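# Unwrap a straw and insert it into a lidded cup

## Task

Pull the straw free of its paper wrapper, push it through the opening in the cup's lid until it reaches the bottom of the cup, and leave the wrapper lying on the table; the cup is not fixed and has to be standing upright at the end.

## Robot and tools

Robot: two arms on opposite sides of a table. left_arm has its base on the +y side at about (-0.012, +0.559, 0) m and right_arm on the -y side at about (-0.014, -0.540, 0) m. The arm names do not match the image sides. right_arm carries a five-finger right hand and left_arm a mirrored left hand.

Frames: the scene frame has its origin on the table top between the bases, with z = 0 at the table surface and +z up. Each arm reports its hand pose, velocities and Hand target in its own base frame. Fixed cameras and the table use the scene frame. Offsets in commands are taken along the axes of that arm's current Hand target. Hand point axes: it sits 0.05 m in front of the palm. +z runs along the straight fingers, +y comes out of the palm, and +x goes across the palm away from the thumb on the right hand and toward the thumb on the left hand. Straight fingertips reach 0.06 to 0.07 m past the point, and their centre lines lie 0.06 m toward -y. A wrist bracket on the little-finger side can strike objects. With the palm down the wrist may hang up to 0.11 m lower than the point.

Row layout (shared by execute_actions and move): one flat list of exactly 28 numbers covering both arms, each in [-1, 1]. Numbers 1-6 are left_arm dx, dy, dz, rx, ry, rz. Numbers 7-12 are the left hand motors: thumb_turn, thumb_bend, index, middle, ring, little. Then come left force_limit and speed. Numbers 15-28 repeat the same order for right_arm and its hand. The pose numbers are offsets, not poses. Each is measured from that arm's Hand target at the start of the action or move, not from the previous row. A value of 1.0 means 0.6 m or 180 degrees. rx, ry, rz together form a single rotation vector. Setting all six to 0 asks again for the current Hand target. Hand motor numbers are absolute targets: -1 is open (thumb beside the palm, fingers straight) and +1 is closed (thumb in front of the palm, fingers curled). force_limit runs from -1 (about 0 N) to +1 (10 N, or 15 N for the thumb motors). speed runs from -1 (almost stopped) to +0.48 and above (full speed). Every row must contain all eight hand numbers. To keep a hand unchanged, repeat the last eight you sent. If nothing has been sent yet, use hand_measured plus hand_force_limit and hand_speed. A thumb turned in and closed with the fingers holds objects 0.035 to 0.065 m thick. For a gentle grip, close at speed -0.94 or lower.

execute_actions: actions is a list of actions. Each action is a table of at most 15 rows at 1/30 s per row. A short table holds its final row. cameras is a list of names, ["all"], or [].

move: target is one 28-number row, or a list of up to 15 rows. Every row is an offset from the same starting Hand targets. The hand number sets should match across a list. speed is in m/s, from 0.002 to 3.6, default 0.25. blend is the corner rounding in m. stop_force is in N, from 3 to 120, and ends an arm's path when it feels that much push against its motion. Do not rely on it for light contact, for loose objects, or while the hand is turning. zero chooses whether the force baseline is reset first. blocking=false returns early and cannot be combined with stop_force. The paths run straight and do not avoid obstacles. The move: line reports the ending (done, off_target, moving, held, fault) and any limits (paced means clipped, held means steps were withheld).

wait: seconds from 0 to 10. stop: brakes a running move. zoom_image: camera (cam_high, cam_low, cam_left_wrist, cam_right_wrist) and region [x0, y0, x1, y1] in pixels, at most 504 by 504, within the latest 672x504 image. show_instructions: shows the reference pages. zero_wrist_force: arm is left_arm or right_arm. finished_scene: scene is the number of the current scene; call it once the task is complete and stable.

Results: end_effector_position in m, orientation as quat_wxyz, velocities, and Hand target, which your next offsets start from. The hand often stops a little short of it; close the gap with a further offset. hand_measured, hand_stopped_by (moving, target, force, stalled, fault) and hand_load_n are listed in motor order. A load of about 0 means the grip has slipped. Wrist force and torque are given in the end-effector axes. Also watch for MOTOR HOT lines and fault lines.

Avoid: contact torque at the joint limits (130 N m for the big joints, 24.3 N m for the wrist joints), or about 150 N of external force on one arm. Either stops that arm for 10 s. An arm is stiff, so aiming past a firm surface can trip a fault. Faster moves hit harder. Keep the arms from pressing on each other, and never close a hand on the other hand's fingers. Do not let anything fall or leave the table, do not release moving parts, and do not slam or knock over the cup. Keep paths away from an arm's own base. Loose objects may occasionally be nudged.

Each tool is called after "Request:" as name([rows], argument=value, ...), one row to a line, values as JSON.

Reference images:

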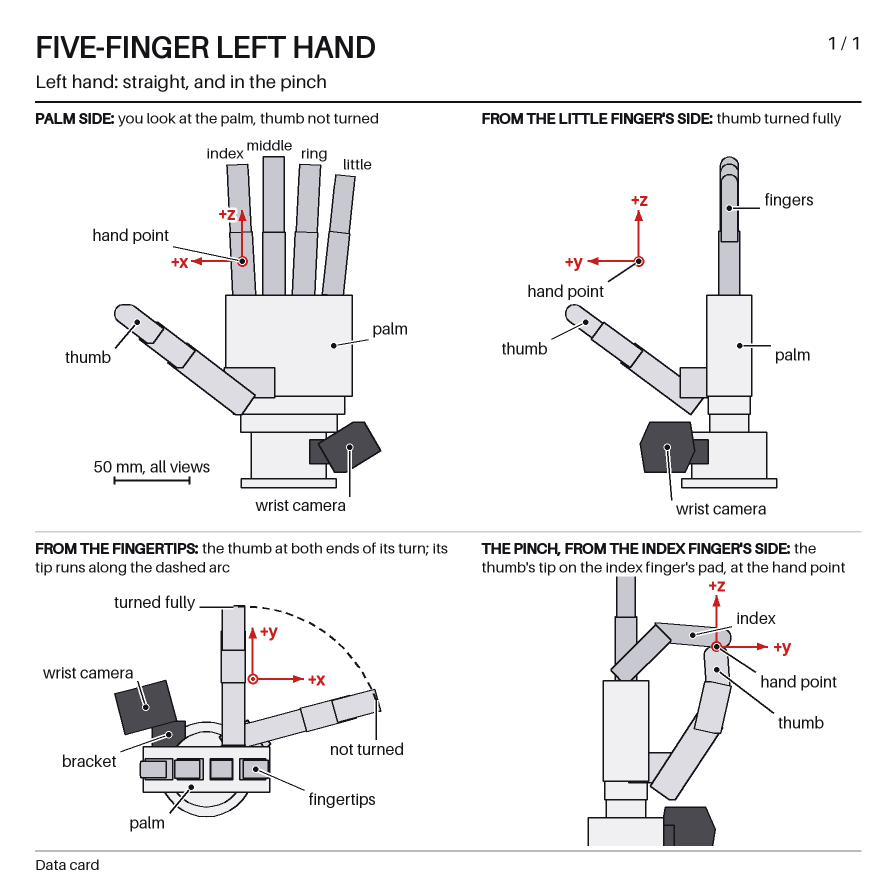

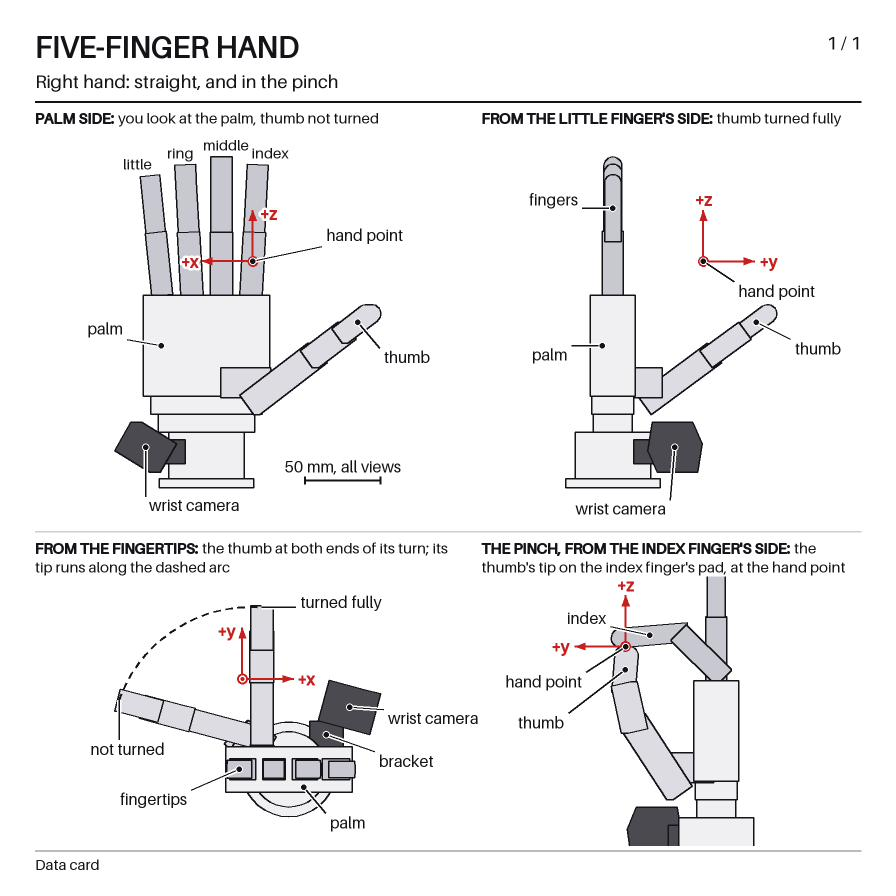

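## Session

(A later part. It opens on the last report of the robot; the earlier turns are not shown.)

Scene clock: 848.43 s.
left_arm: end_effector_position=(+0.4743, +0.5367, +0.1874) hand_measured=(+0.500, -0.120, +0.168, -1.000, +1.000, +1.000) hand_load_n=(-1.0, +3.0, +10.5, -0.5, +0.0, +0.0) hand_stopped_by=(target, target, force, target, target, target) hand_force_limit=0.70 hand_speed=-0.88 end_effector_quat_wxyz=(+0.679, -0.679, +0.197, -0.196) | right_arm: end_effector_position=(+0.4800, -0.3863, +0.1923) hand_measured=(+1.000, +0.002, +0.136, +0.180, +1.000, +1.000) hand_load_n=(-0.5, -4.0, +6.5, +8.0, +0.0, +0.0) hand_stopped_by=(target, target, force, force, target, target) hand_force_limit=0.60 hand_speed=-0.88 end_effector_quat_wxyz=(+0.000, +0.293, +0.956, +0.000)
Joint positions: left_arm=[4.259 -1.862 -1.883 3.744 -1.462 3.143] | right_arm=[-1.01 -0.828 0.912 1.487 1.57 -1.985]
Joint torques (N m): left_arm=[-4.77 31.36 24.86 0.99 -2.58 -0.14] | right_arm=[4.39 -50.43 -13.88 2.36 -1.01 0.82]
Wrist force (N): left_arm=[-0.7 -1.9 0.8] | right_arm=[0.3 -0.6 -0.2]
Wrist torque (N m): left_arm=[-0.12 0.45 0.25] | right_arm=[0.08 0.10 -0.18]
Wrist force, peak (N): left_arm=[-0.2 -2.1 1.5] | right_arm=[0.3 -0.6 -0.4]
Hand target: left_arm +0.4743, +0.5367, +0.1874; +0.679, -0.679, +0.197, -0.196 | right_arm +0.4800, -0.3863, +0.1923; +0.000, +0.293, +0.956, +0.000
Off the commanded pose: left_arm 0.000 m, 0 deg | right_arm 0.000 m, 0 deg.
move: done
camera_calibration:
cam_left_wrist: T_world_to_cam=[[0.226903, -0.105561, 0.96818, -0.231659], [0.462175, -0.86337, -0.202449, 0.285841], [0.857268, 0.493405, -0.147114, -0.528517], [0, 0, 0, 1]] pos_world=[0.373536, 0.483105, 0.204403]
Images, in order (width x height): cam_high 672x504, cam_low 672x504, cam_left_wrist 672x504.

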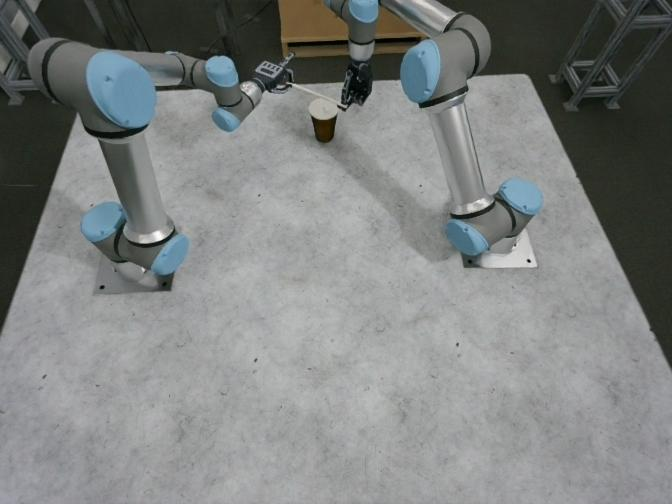

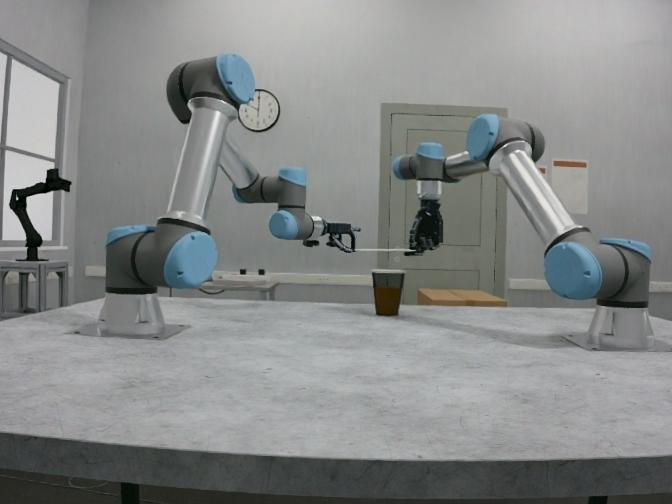

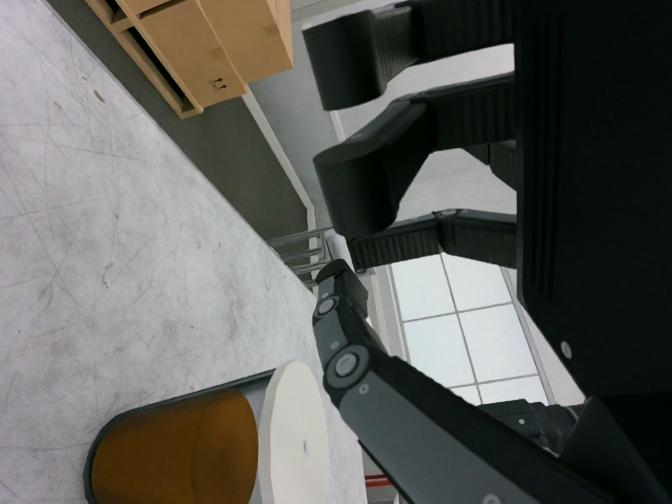

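Request:
move(target=[0,0,0,0,0,0,0.5,-0.12,0.6,-1,1,1,0.7,-0.88,0.1167,-0.0035,0,0,0,0,1,0,0.6,0.6,1,1,0.6,-0.88], speed=0.02, stop_force=10, cameras=["cam_high","cam_low","cam_left_wrist","cam_right_wrist"])

Request:
zoom_image(camera="cam_left_wrist", region=[270, 180, 420, 330])

Request:
zoom_image(camera="cam_low", region=[320, 215, 460, 290])

Request:
zoom_image(camera="cam_high", region=[260, 50, 380, 140])

Scene clock: 870.37 s.
left_arm: end_effector_position=(+0.4743, +0.5367, +0.1874) hand_measured=(+0.500, -0.122, +0.168, -1.000, +1.000, +1.000) hand_load_n=(+0.5, +4.0, +9.0, +0.0, +0.0, +0.0) hand_stopped_by=(target, target, force, target, target, target) hand_force_limit=0.70 hand_speed=-0.88 end_effector_quat_wxyz=(+0.679, -0.679, +0.197, -0.196) | right_arm: end_effector_position=(+0.4209, -0.3487, +0.1923) hand_measured=(+1.000, +0.000, +0.136, +0.182, +1.000, +1.000) hand_load_n=(+0.0, +0.0, +0.0, +0.0, +0.0, +0.0) hand_stopped_by=(target, target, force, force, target, target) hand_force_limit=0.60 hand_speed=-0.88 end_effector_quat_wxyz=(+0.000, +0.293, +0.956, +0.000)
Joint positions: left_arm=[4.259 -1.862 -1.883 3.744 -1.462 3.143] | right_arm=[-1.069 -1.015 1.223 1.363 1.571 -2.044]
Joint torques (N m): left_arm=[-3.28 25.03 26.71 1.09 -2.63 1.71] | right_arm=[6.48 -28.11 -24.36 4.51 0.18 1.37]
Wrist force (N): left_arm=[-0.2 -1.6 1.3] | right_arm=[0.0 -0.4 -0.7]
Wrist torque (N m): left_arm=[-0.13 0.37 0.27] | right_arm=[0.05 0.08 -0.12]
Wrist force, peak (N): left_arm=[4.3 -2.5 0.8] | right_arm=[-4.4 -0.4 -0.4]
Hand target: left_arm +0.4743, +0.5367, +0.1874; +0.679, -0.679, +0.197, -0.196 | right_arm +0.4209, -0.3487, +0.1923; +0.000, +0.293, +0.956, +0.000
Off the commanded pose: left_arm 0.000 m, 0 deg | right_arm 0.000 m, 0 deg.
move: done
camera_calibration:
cam_left_wrist: T_world_to_cam=[[0.226821, -0.105609, 0.968194, -0.231607], [0.462192, -0.86336, -0.202452, 0.28583], [0.857281, 0.493412, -0.147016, -0.528545], [0, 0, 0, 1]] pos_world=[0.373536, 0.483105, 0.204403]
cam_right_wrist: T_world_to_cam=[[0.29299, 0.95549, -0.0345784, 0.224204], [0.839796, -0.239888, 0.487028, -0.528116], [0.457055, -0.171733, -0.872702, 0.0275566], [0, 0, 0, 1]] pos_world=[0.365225, -0.336181, 0.289008]

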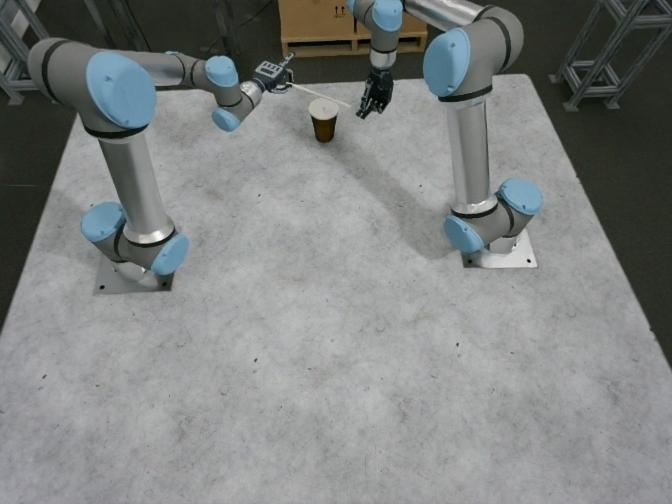

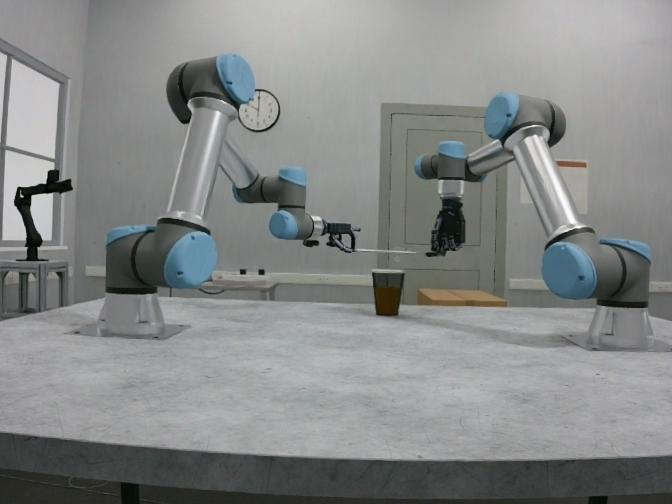

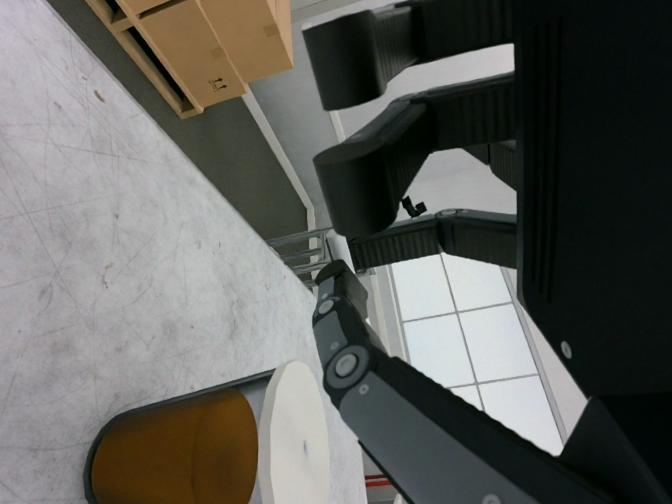

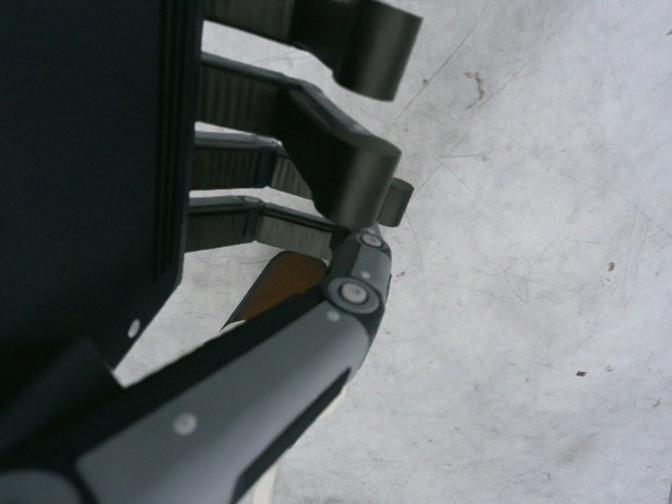

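Scaled by 3.360.

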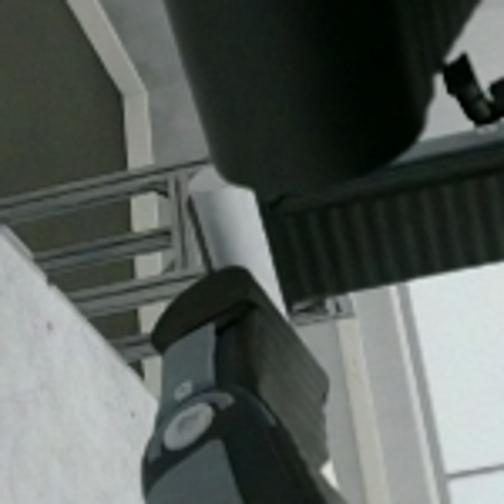

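Scaled by 3.600.

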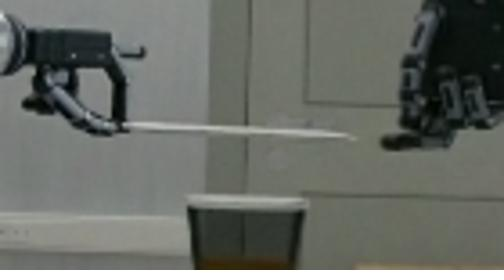

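Scaled by 4.200.

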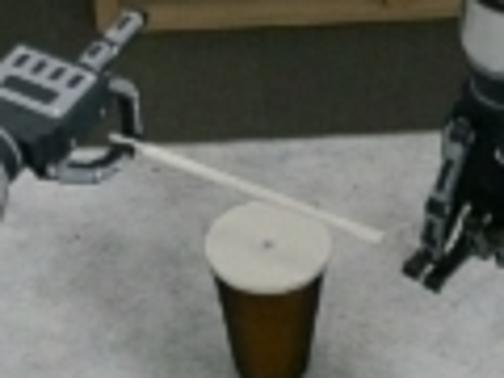

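Request:
move([
  [0,0,0,0,0,0,0.5,-0.12,0.6,-1,1,1,0.7,-0.88,0,0,0,0,0,0,1,0,-0.05,-0.05,1,1,0.6,-0.4],
  [0,0,0,0,0,0,0.5,-0.12,0.6,-1,1,1,0.7,-0.88,0,-0.029,-0.0067,0,0,-0.0228,1,0,-0.05,-0.05,1,1,0.6,-0.4],
  [0,0,0,0,0,0,0.5,-0.12,0.6,-1,1,1,0.7,-0.88,-0.1,-0.0219,-0.0067,0,0,-0.0228,1,0,-0.05,-0.05,1,1,0.6,-0.4],
], speed=0.07, cameras=["cam_high","cam_low","cam_right_wrist"])

Request:
zoom_image(camera="cam_right_wrist", region=[180, 150, 440, 350])

Request:
zoom_image(camera="cam_low", region=[350, 215, 450, 290])

Request:
zoom_image(camera="cam_high", region=[280, 60, 380, 135])

Scene clock: 926.13 s.
left_arm: end_effector_position=(+0.4743, +0.5367, +0.1874) hand_measured=(+0.500, -0.122, +0.168, -1.000, +1.000, +1.000) hand_load_n=(+0.0, +4.5, +9.5, -0.5, +0.0, +0.0) hand_stopped_by=(target, target, force, target, target, target) hand_force_limit=0.70 hand_speed=-0.88 end_effector_quat_wxyz=(+0.679, -0.679, +0.197, -0.196) | right_arm: end_effector_position=(+0.4632, -0.3932, +0.1963) hand_measured=(+1.000, +0.000, -0.050, -0.050, +1.000, +1.000) hand_load_n=(+0.0, +0.0, +0.0, +0.5, +0.0, +0.0) hand_stopped_by=(target, target, target, target, target, target) hand_force_limit=0.60 hand_speed=-0.40 end_effector_quat_wxyz=(+0.000, +0.259, +0.966, +0.000)
Joint positions: left_arm=[4.259 -1.862 -1.883 3.744 -1.462 3.143] | right_arm=[-1.041 -0.835 0.915 1.492 1.57 -2.088]
Joint torques (N m): left_arm=[-3.23 25.69 26.09 0.98 -2.17 1.99] | right_arm=[-6.4 -53.12 -21.59 -0.11 1.56 -1.45]
Wrist force (N): left_arm=[-0.2 -2.0 1.1] | right_arm=[0.1 -0.3 -0.6]
Wrist torque (N m): left_arm=[-0.17 0.37 0.28] | right_arm=[0.08 0.05 -0.17]
Wrist force, peak (N): left_arm=[-0.3 -2.0 1.4] | right_arm=[0.6 -0.7 -0.7]
Hand target: left_arm +0.4743, +0.5367, +0.1874; +0.679, -0.679, +0.197, -0.196 | right_arm +0.4632, -0.3933, +0.1963; +0.000, +0.259, +0.966, +0.000
Off the commanded pose: left_arm 0.000 m, 0 deg | right_arm 0.000 m, 0 deg.
move: done
camera_calibration:
cam_right_wrist: T_world_to_cam=[[0.223879, 0.974008, -0.0344475, 0.293727], [0.854848, -0.179269, 0.486926, -0.559372], [0.468095, -0.13846, -0.872763, 0.0120496], [0, 0, 0, 1]] pos_world=[0.406779, -0.384702, 0.293008]
Images, in order (width x height): cam_high 672x504, cam_low 672x504, cam_right_wrist 672x504.

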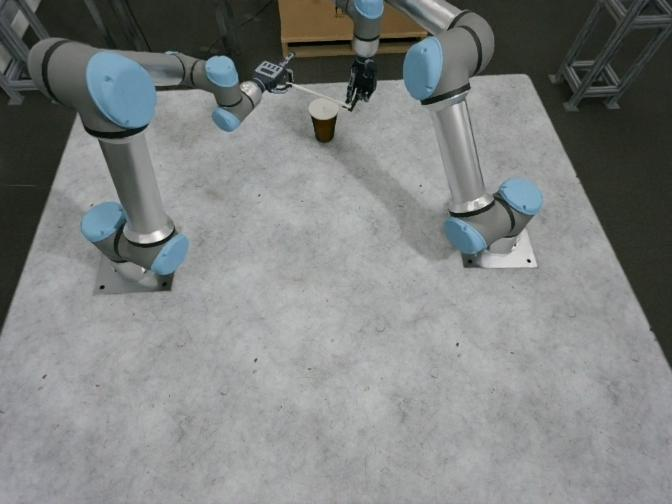

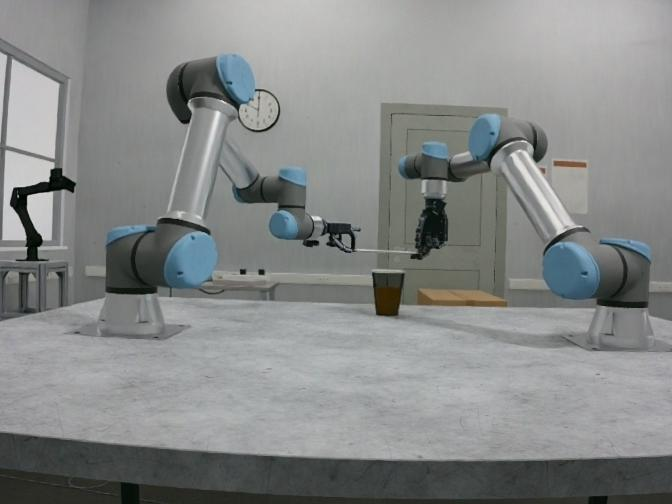

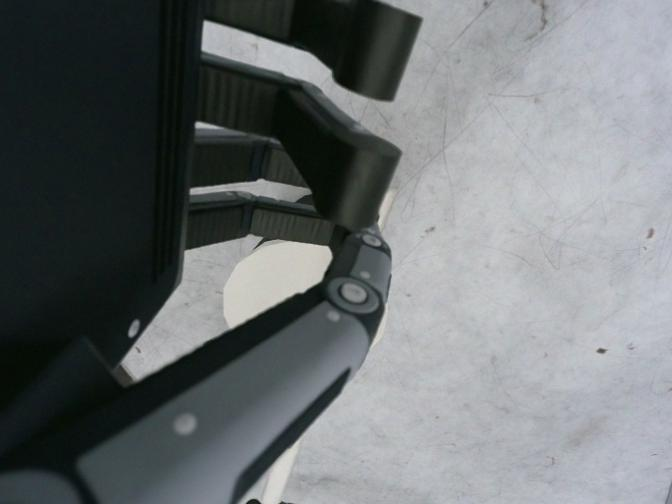

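Scaled by 1.938.

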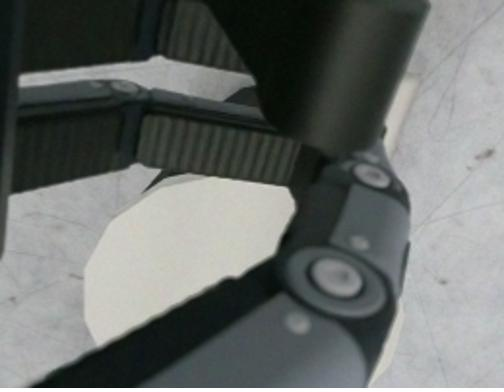

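Scaled by 5.040.

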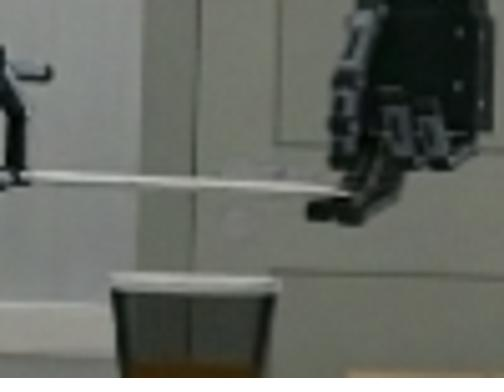

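Scaled by 5.040.

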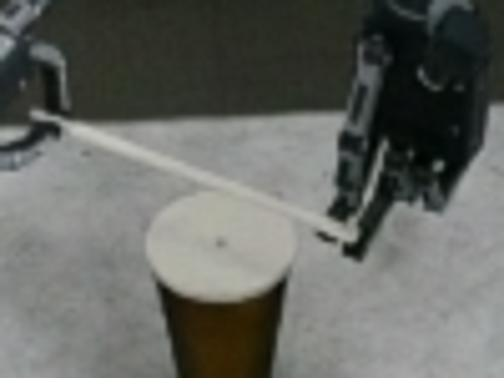

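Request:
move(target=[0,0,0,0,0,0,0.5,-0.12,0.6,-1,1,1,0.7,-0.88,-0.0267,0.0083,0.0083,0,0,0,1,0,-0.05,-0.05,1,1,0.6,-0.4], speed=0.06, cameras=["cam_high","cam_low","cam_right_wrist"])

Request:
zoom_image(camera="cam_right_wrist", region=[280, 120, 440, 280])

Request:
zoom_image(camera="cam_low", region=[390, 220, 450, 265])

Scene clock: 955.10 s.
left_arm: end_effector_position=(+0.4743, +0.5367, +0.1874) hand_measured=(+0.500, -0.122, +0.168, -1.000, +1.000, +1.000) hand_load_n=(+0.0, +4.5, +9.0, -0.5, +0.0, +0.0) hand_stopped_by=(target, target, force, target, target, target) hand_force_limit=0.70 hand_speed=-0.88 end_effector_quat_wxyz=(+0.679, -0.679, +0.197, -0.196) | right_arm: end_effector_position=(+0.4796, -0.3969, +0.1913) hand_measured=(+1.000, +0.000, -0.050, -0.050, +1.000, +1.000) hand_load_n=(+0.0, +0.0, +0.0, +0.0, +0.0, +0.0) hand_stopped_by=(target, target, target, target, target, target) hand_force_limit=0.60 hand_speed=-0.40 end_effector_quat_wxyz=(+0.000, +0.259, +0.966, +0.000)
Joint positions: left_arm=[4.259 -1.862 -1.883 3.744 -1.462 3.143] | right_arm=[-1.02 -0.79 0.849 1.513 1.571 -2.067]
Joint torques (N m): left_arm=[-3.78 25.53 26.2 0.92 -2.4 1.88] | right_arm=[-7.08 -59.08 -12.01 0.29 -0.95 -0.58]
Wrist force (N): left_arm=[-0.2 -1.9 1.1] | right_arm=[-0.1 -0.1 -0.4]
Wrist torque (N m): left_arm=[-0.15 0.37 0.28] | right_arm=[0.12 0.08 -0.17]
Wrist force, peak (N): left_arm=[0.1 -2.2 1.0] | right_arm=[0.2 -1.0 -0.7]
Hand target: left_arm +0.4743, +0.5367, +0.1874; +0.679, -0.679, +0.197, -0.196 | right_arm +0.4795, -0.3970, +0.1914; +0.000, +0.259, +0.966, +0.000
Off the commanded pose: left_arm 0.000 m, 0 deg | right_arm 0.000 m, 0 deg.
move: done
camera_calibration:
cam_right_wrist: T_world_to_cam=[[0.223877, 0.974015, -0.0342478, 0.293432], [0.854906, -0.179384, 0.486782, -0.571647], [0.467989, -0.138258, -0.872852, -0.000355483], [0, 0, 0, 1]] pos_world=[0.423178, -0.388401, 0.288006]
Images, in order (width x height): cam_high 672x504, cam_low 672x504, cam_right_wrist 672x504.

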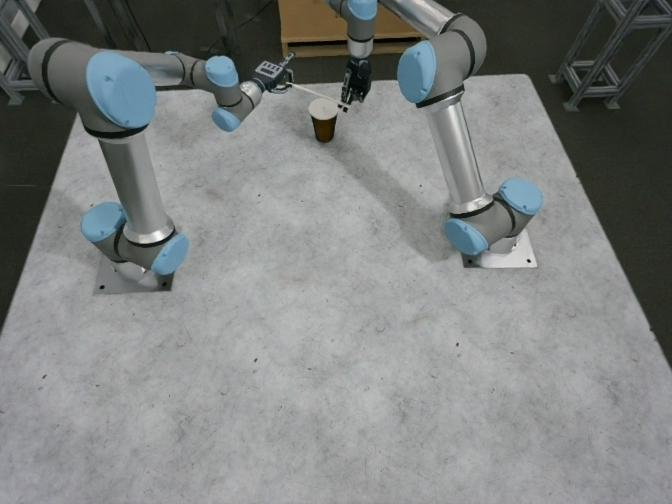

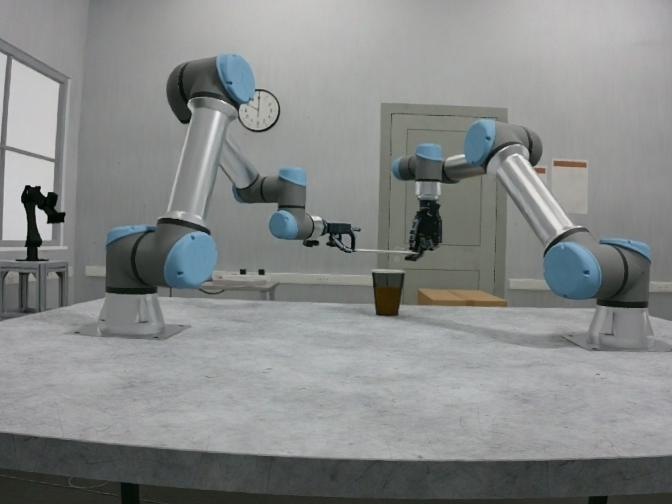

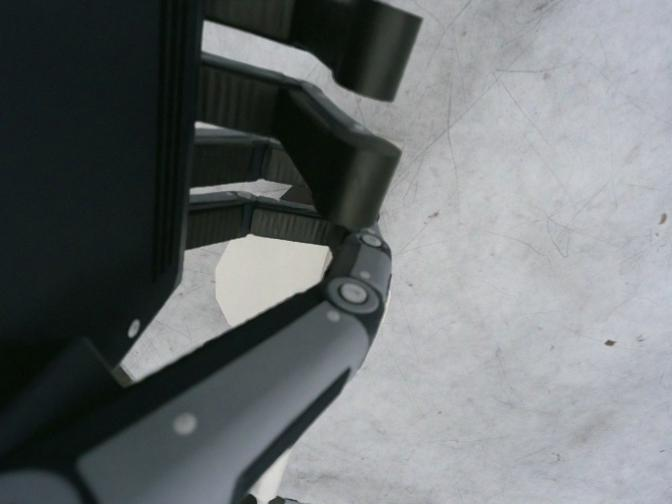

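Scaled by 3.150.

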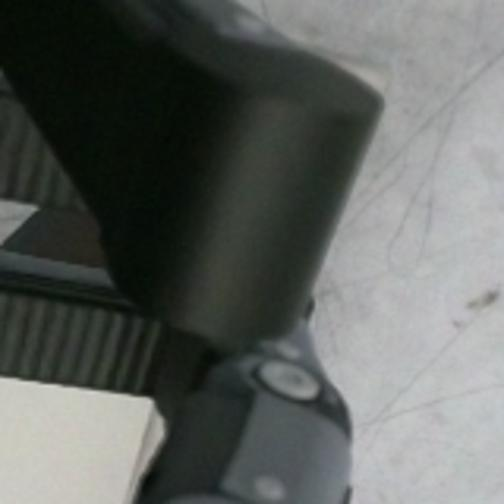

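Scaled by 8.400.

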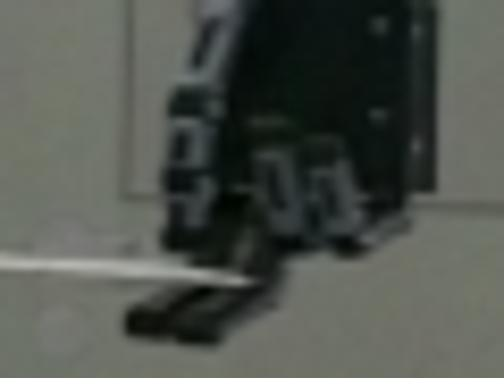

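Request:
move([
  [0,0,0,0,0,0,0.5,-0.12,0.6,-1,1,1,0.7,-0.88,0,0.0033,0.0067,0,0,0,1,0,-0.05,-0.05,1,1,0.6,-0.4],
  [0,0,0,0,0,0,0.5,-0.12,0.6,-1,1,1,0.7,-0.88,0,0.0033,0.0067,0,0,0,1,0,0.62,0.62,1,1,0.75,-0.88],
], speed=0.06, cameras=["cam_high","cam_low","cam_right_wrist"])

Request:
zoom_image(camera="cam_right_wrist", region=[280, 120, 440, 280])

Request:
zoom_image(camera="cam_low", region=[340, 215, 450, 275])

Request:
zoom_image(camera="cam_high", region=[270, 60, 370, 135])

Scene clock: 970.50 s.
left_arm: end_effector_position=(+0.4743, +0.5367, +0.1874) hand_measured=(+0.500, -0.122, +0.168, -1.000, +1.000, +1.000) hand_load_n=(+0.0, +4.5, +9.5, +0.0, +0.0, +0.0) hand_stopped_by=(target, target, force, target, target, target) hand_force_limit=0.70 hand_speed=-0.88 end_effector_quat_wxyz=(+0.679, -0.679, +0.197, -0.196) | right_arm: end_effector_position=(+0.4805, -0.3952, +0.1873) hand_measured=(+1.000, +0.000, +0.136, +0.158, +1.000, +1.000) hand_load_n=(+0.0, +3.5, +7.5, +9.5, +0.0, +0.0) hand_stopped_by=(target, target, force, force, target, target) hand_force_limit=0.75 hand_speed=-0.88 end_effector_quat_wxyz=(+0.000, +0.259, +0.966, +0.000)
Joint positions: left_arm=[4.259 -1.862 -1.883 3.744 -1.462 3.143] | right_arm=[-1.017 -0.791 0.861 1.501 1.57 -2.064]
Joint torques (N m): left_arm=[-2.75 26.16 26.33 0.93 -2.27 1.84] | right_arm=[-4.8 -54.42 -24.8 4.48 -1.23 0.05]
Wrist force (N): left_arm=[-0.2 -1.7 1.2] | right_arm=[-0.1 0.0 -0.2]
Wrist torque (N m): left_arm=[-0.10 0.37 0.26] | right_arm=[0.12 0.12 -0.19]
Wrist force, peak (N): left_arm=[0.2 -2.5 1.1] | right_arm=[0.0 -0.4 -0.7]
Hand target: left_arm +0.4743, +0.5367, +0.1874; +0.679, -0.679, +0.197, -0.196 | right_arm +0.4805, -0.3953, +0.1873; +0.000, +0.259, +0.966, +0.000
Off the commanded pose: left_arm 0.000 m, 0 deg | right_arm 0.000 m, 0 deg.
move: done
camera_calibration:
cam_right_wrist: T_world_to_cam=[[0.223901, 0.973996, -0.0346355, 0.291535], [0.854785, -0.179176, 0.487072, -0.570166], [0.4682, -0.138662, -0.872675, -0.00424031], [0, 0, 0, 1]] pos_world=[0.424079, -0.386703, 0.284109]
Images, in order (width x height): cam_high 672x504, cam_low 672x504, cam_right_wrist 672x504.

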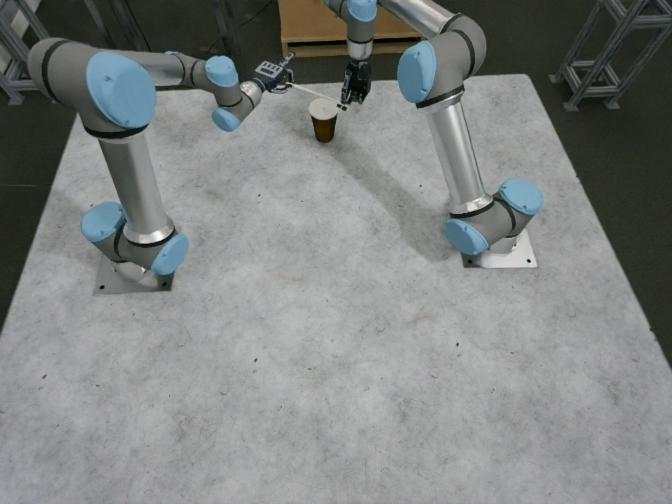

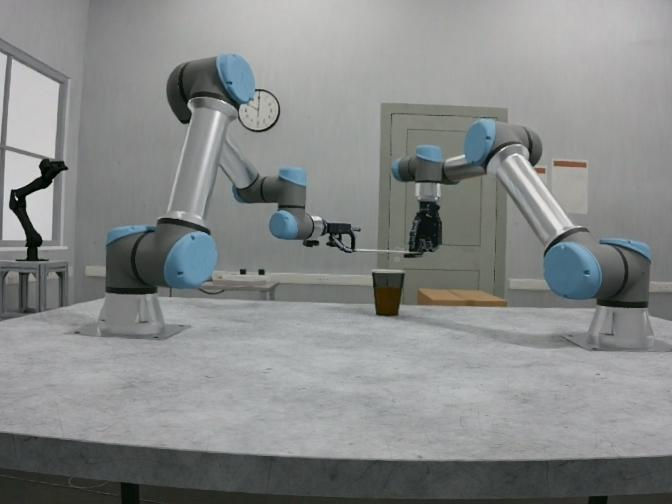

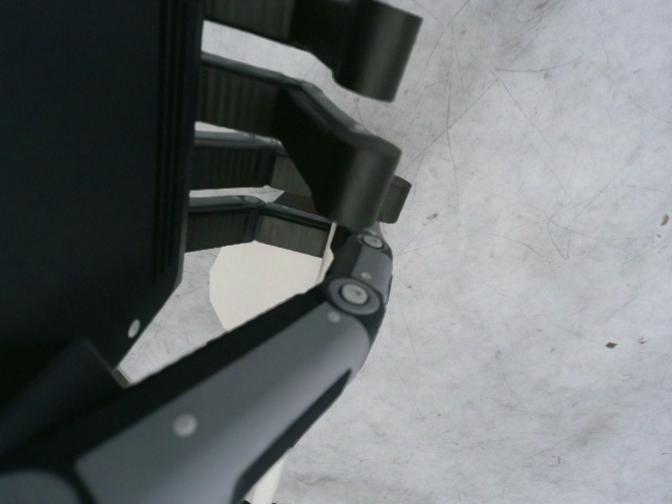

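Scaled by 3.150.

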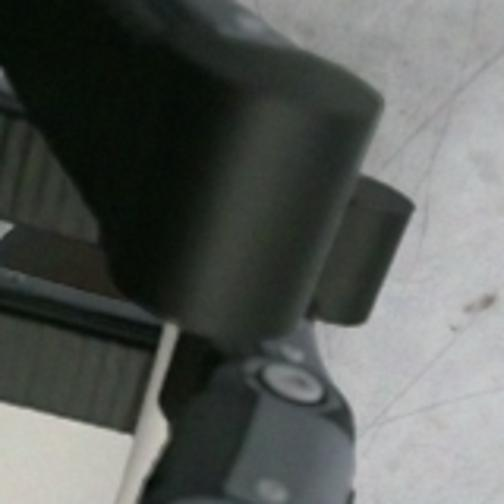

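Scaled by 4.582.

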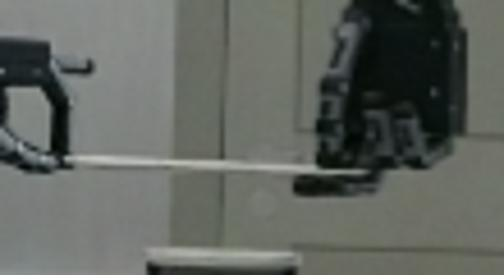

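Scaled by 5.040.

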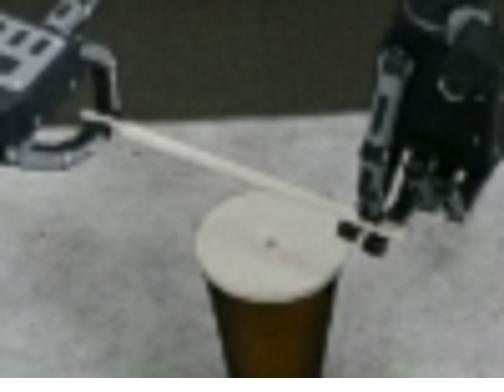

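Request:
move(target=[0,0,0,0,0,0,0.5,-0.12,0.6,-1,1,1,0.7,-0.88,0,0,0,0,0,0,1,0,-0.05,-0.05,1,1,0.75,-0.5], cameras=["cam_high","cam_low","cam_right_wrist"])

Request:
zoom_image(camera="cam_right_wrist", region=[280, 120, 440, 280])

Request:
zoom_image(camera="cam_low", region=[390, 220, 450, 265])

Request:
zoom_image(camera="cam_high", region=[270, 60, 370, 135])

Scene clock: 988.57 s.
left_arm: end_effector_position=(+0.4743, +0.5367, +0.1874) hand_measured=(+0.500, -0.122, +0.168, -1.000, +1.000, +1.000) hand_load_n=(+0.5, +4.5, +9.0, +0.0, +0.0, +0.0) hand_stopped_by=(target, target, force, target, target, target) hand_force_limit=0.70 hand_speed=-0.88 end_effector_quat_wxyz=(+0.679, -0.679, +0.197, -0.196) | right_arm: end_effector_position=(+0.4805, -0.3953, +0.1873) hand_measured=(+1.000, +0.000, -0.050, -0.050, +1.000, +1.000) hand_load_n=(+0.0, +0.0, +0.0, +0.0, +0.0, +0.0) hand_stopped_by=(target, target, target, target, target, target) hand_force_limit=0.75 hand_speed=-0.50 end_effector_quat_wxyz=(+0.000, +0.259, +0.966, +0.000)
Joint positions: left_arm=[4.259 -1.862 -1.883 3.744 -1.462 3.143] | right_arm=[-1.017 -0.791 0.861 1.501 1.57 -2.064]
Joint torques (N m): left_arm=[-2.51 26.04 25.69 1.06 -2.28 1.93] | right_arm=[-5.91 -43.07 -24.06 3.15 -1.35 -0.13]
Wrist force (N): left_arm=[-0.3 -1.8 1.0] | right_arm=[0.0 -0.1 -0.5]
Wrist torque (N m): left_arm=[-0.14 0.38 0.27] | right_arm=[0.11 0.08 -0.18]
Wrist force, peak (N): left_arm=[-0.3 -2.3 1.5] | right_arm=[0.1 -0.3 -0.6]
Hand target: left_arm +0.4743, +0.5367, +0.1874; +0.679, -0.679, +0.197, -0.196 | right_arm +0.4805, -0.3953, +0.1873; +0.000, +0.259, +0.966, +0.000
Off the commanded pose: left_arm 0.000 m, 0 deg | right_arm 0.000 m, 0 deg.
move: done
camera_calibration:
cam_right_wrist: T_world_to_cam=[[0.223901, 0.973996, -0.0346355, 0.291535], [0.854785, -0.179176, 0.487072, -0.570166], [0.4682, -0.138662, -0.872675, -0.00424031], [0, 0, 0, 1]] pos_world=[0.424079, -0.386703, 0.284109]
Images, in order (width x height): cam_high 672x504, cam_low 672x504, cam_right_wrist 672x504.

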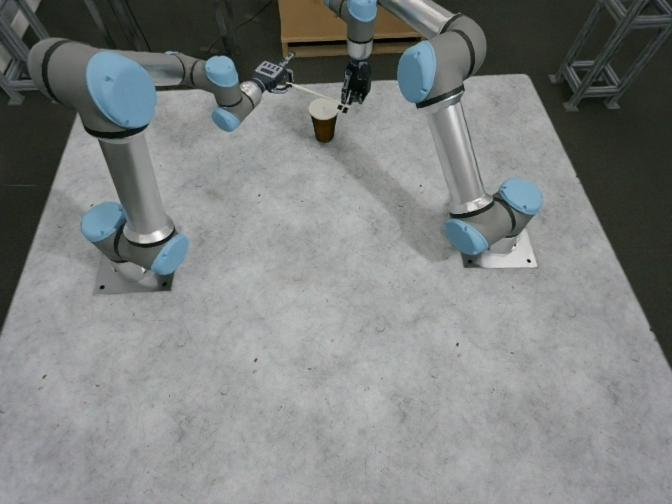

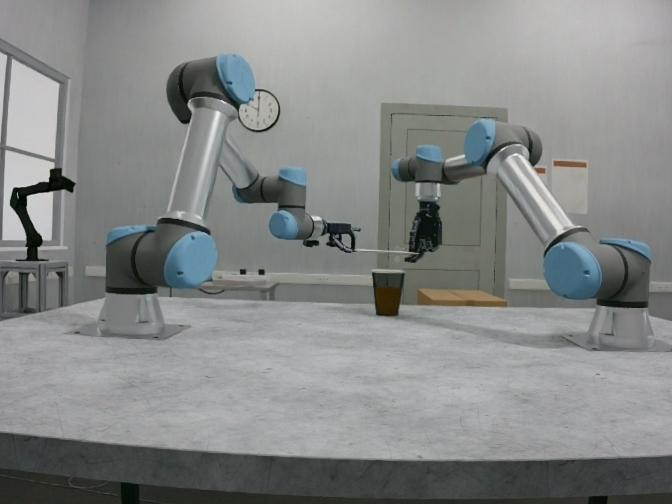

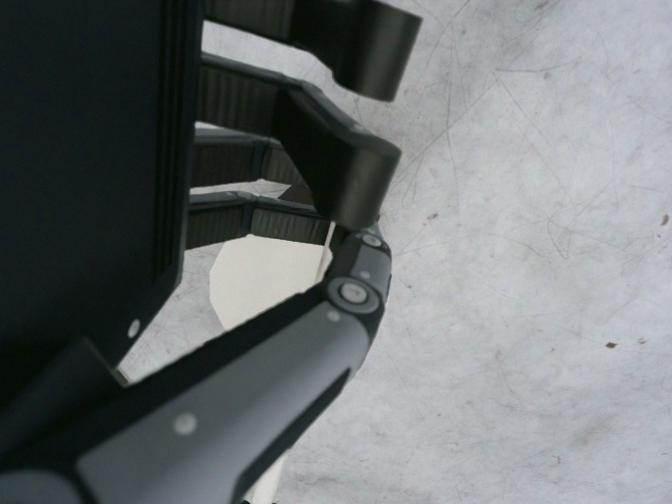

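Scaled by 3.150.

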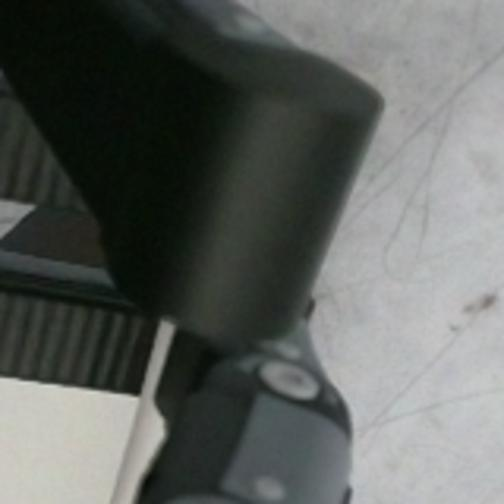

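Scaled by 8.400.

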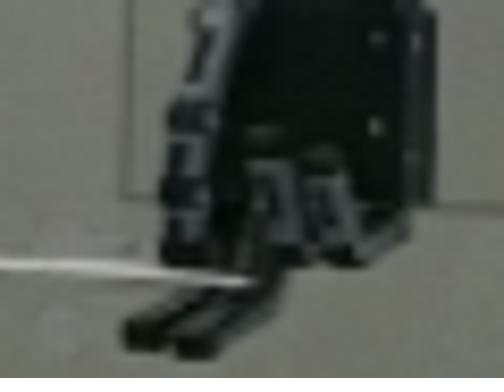

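Scaled by 5.040.

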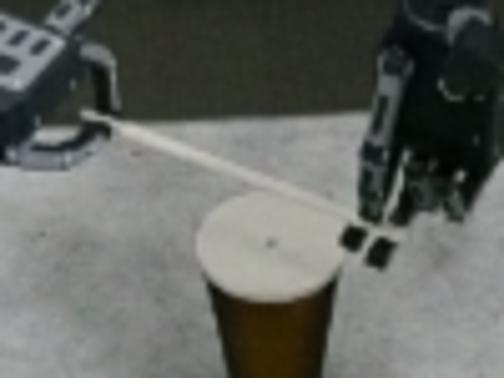

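Request:
move([
  [0,0,0,0,0,0,0.5,-0.12,0.6,-1,1,1,0.7,-0.88,0,-0.0167,0,0,0,0,1,0,-0.05,-0.05,1,1,0.75,-0.5],
  [0,0,0,0,0,0,0.5,-0.12,0.6,-1,1,1,0.7,-0.88,0,-0.0167,0,0,0,0,1,0,0.62,0.62,1,1,0.75,-0.88],
], speed=0.06, cameras=["cam_high","cam_low","cam_right_wrist"])

Request:
zoom_image(camera="cam_right_wrist", region=[280, 120, 440, 280])

Request:
zoom_image(camera="cam_low", region=[390, 220, 450, 265])

Request:
zoom_image(camera="cam_high", region=[270, 60, 370, 135])

Scene clock: 998.30 s.
left_arm: end_effector_position=(+0.4743, +0.5367, +0.1874) hand_measured=(+0.500, -0.122, +0.168, -1.000, +1.000, +1.000) hand_load_n=(+0.5, +3.5, +9.5, +0.0, +0.0, +0.0) hand_stopped_by=(target, target, force, target, target, target) hand_force_limit=0.70 hand_speed=-0.88 end_effector_quat_wxyz=(+0.679, -0.679, +0.197, -0.196) | right_arm: end_effector_position=(+0.4755, -0.4039, +0.1873) hand_measured=(+1.000, +0.000, +0.248, +0.236, +1.000, +1.000) hand_load_n=(-0.5, +0.5, +9.5, +9.5, +0.0, +0.0) hand_stopped_by=(target, target, force, force, target, target) hand_force_limit=0.75 hand_speed=-0.88 end_effector_quat_wxyz=(+0.000, +0.259, +0.966, +0.000)
Joint positions: left_arm=[4.259 -1.862 -1.883 3.744 -1.462 3.143] | right_arm=[-1.032 -0.783 0.845 1.508 1.57 -2.079]
Joint torques (N m): left_arm=[-3.69 26.16 25.04 0.87 -2.01 1.74] | right_arm=[6.28 -58.48 -11.12 0.04 -0.46 1.64]
Wrist force (N): left_arm=[0.1 -2.0 1.0] | right_arm=[-0.3 -0.1 -0.1]
Wrist torque (N m): left_arm=[-0.13 0.36 0.25] | right_arm=[0.12 0.10 -0.10]
Wrist force, peak (N): left_arm=[-0.4 -2.2 1.5] | right_arm=[-0.2 -0.5 -0.5]
Hand target: left_arm +0.4743, +0.5367, +0.1874; +0.679, -0.679, +0.197, -0.196 | right_arm +0.4755, -0.4039, +0.1873; +0.000, +0.259, +0.966, +0.000
Off the commanded pose: left_arm 0.000 m, 0 deg | right_arm 0.000 m, 0 deg.
move: done
camera_calibration:
cam_right_wrist: T_world_to_cam=[[0.223901, 0.973996, -0.0346355, 0.301125], [0.854785, -0.179176, 0.487072, -0.567402], [0.4682, -0.138662, -0.872675, -0.00319293], [0, 0, 0, 1]] pos_world=[0.419079, -0.395403, 0.284009]
Images, in order (width x height): cam_high 672x504, cam_low 672x504, cam_right_wrist 672x504.

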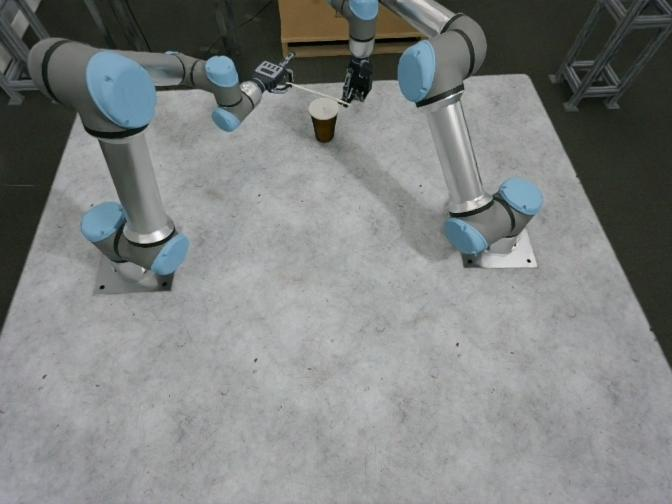

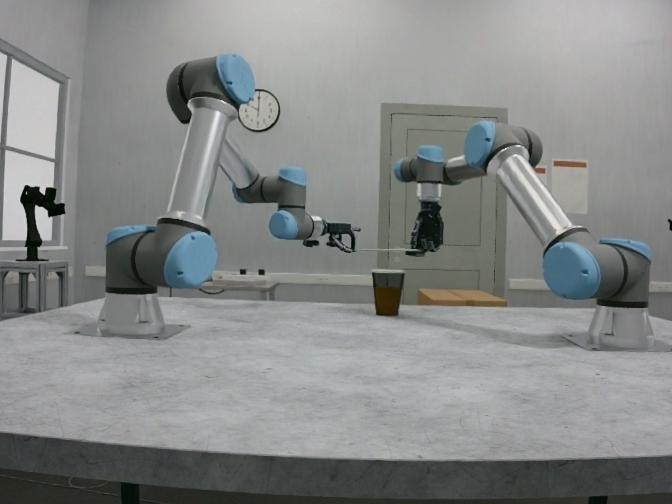

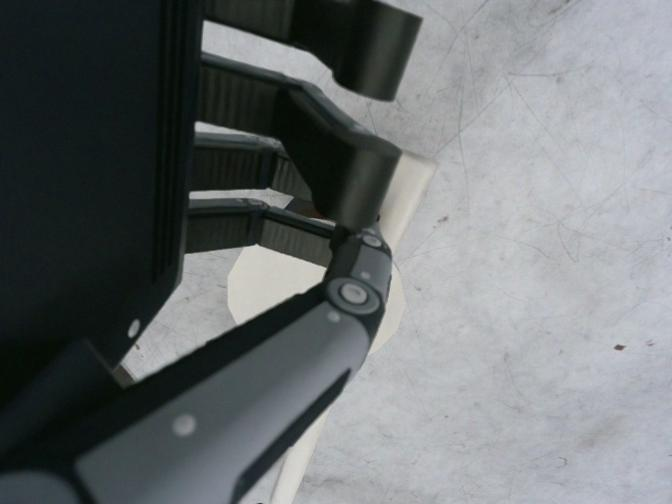

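Scaled by 3.150.

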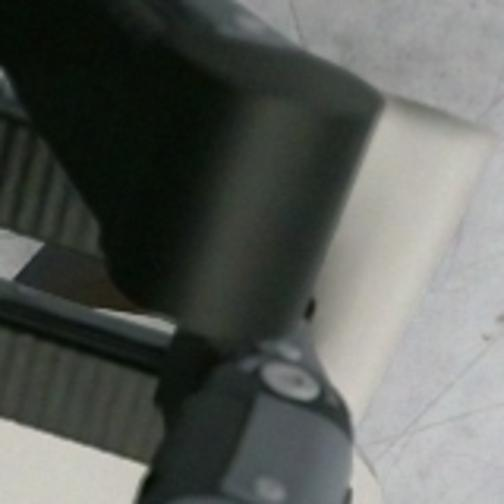

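Scaled by 8.400.

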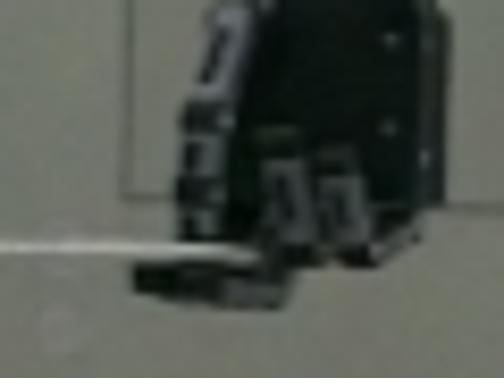

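Scaled by 5.040.

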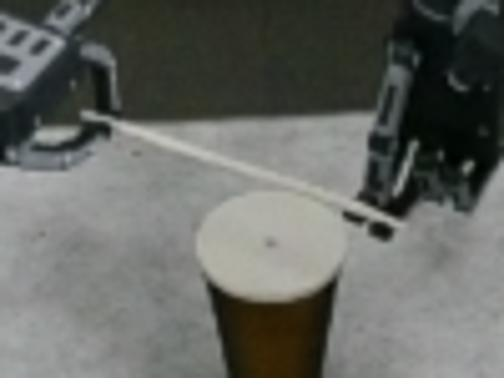

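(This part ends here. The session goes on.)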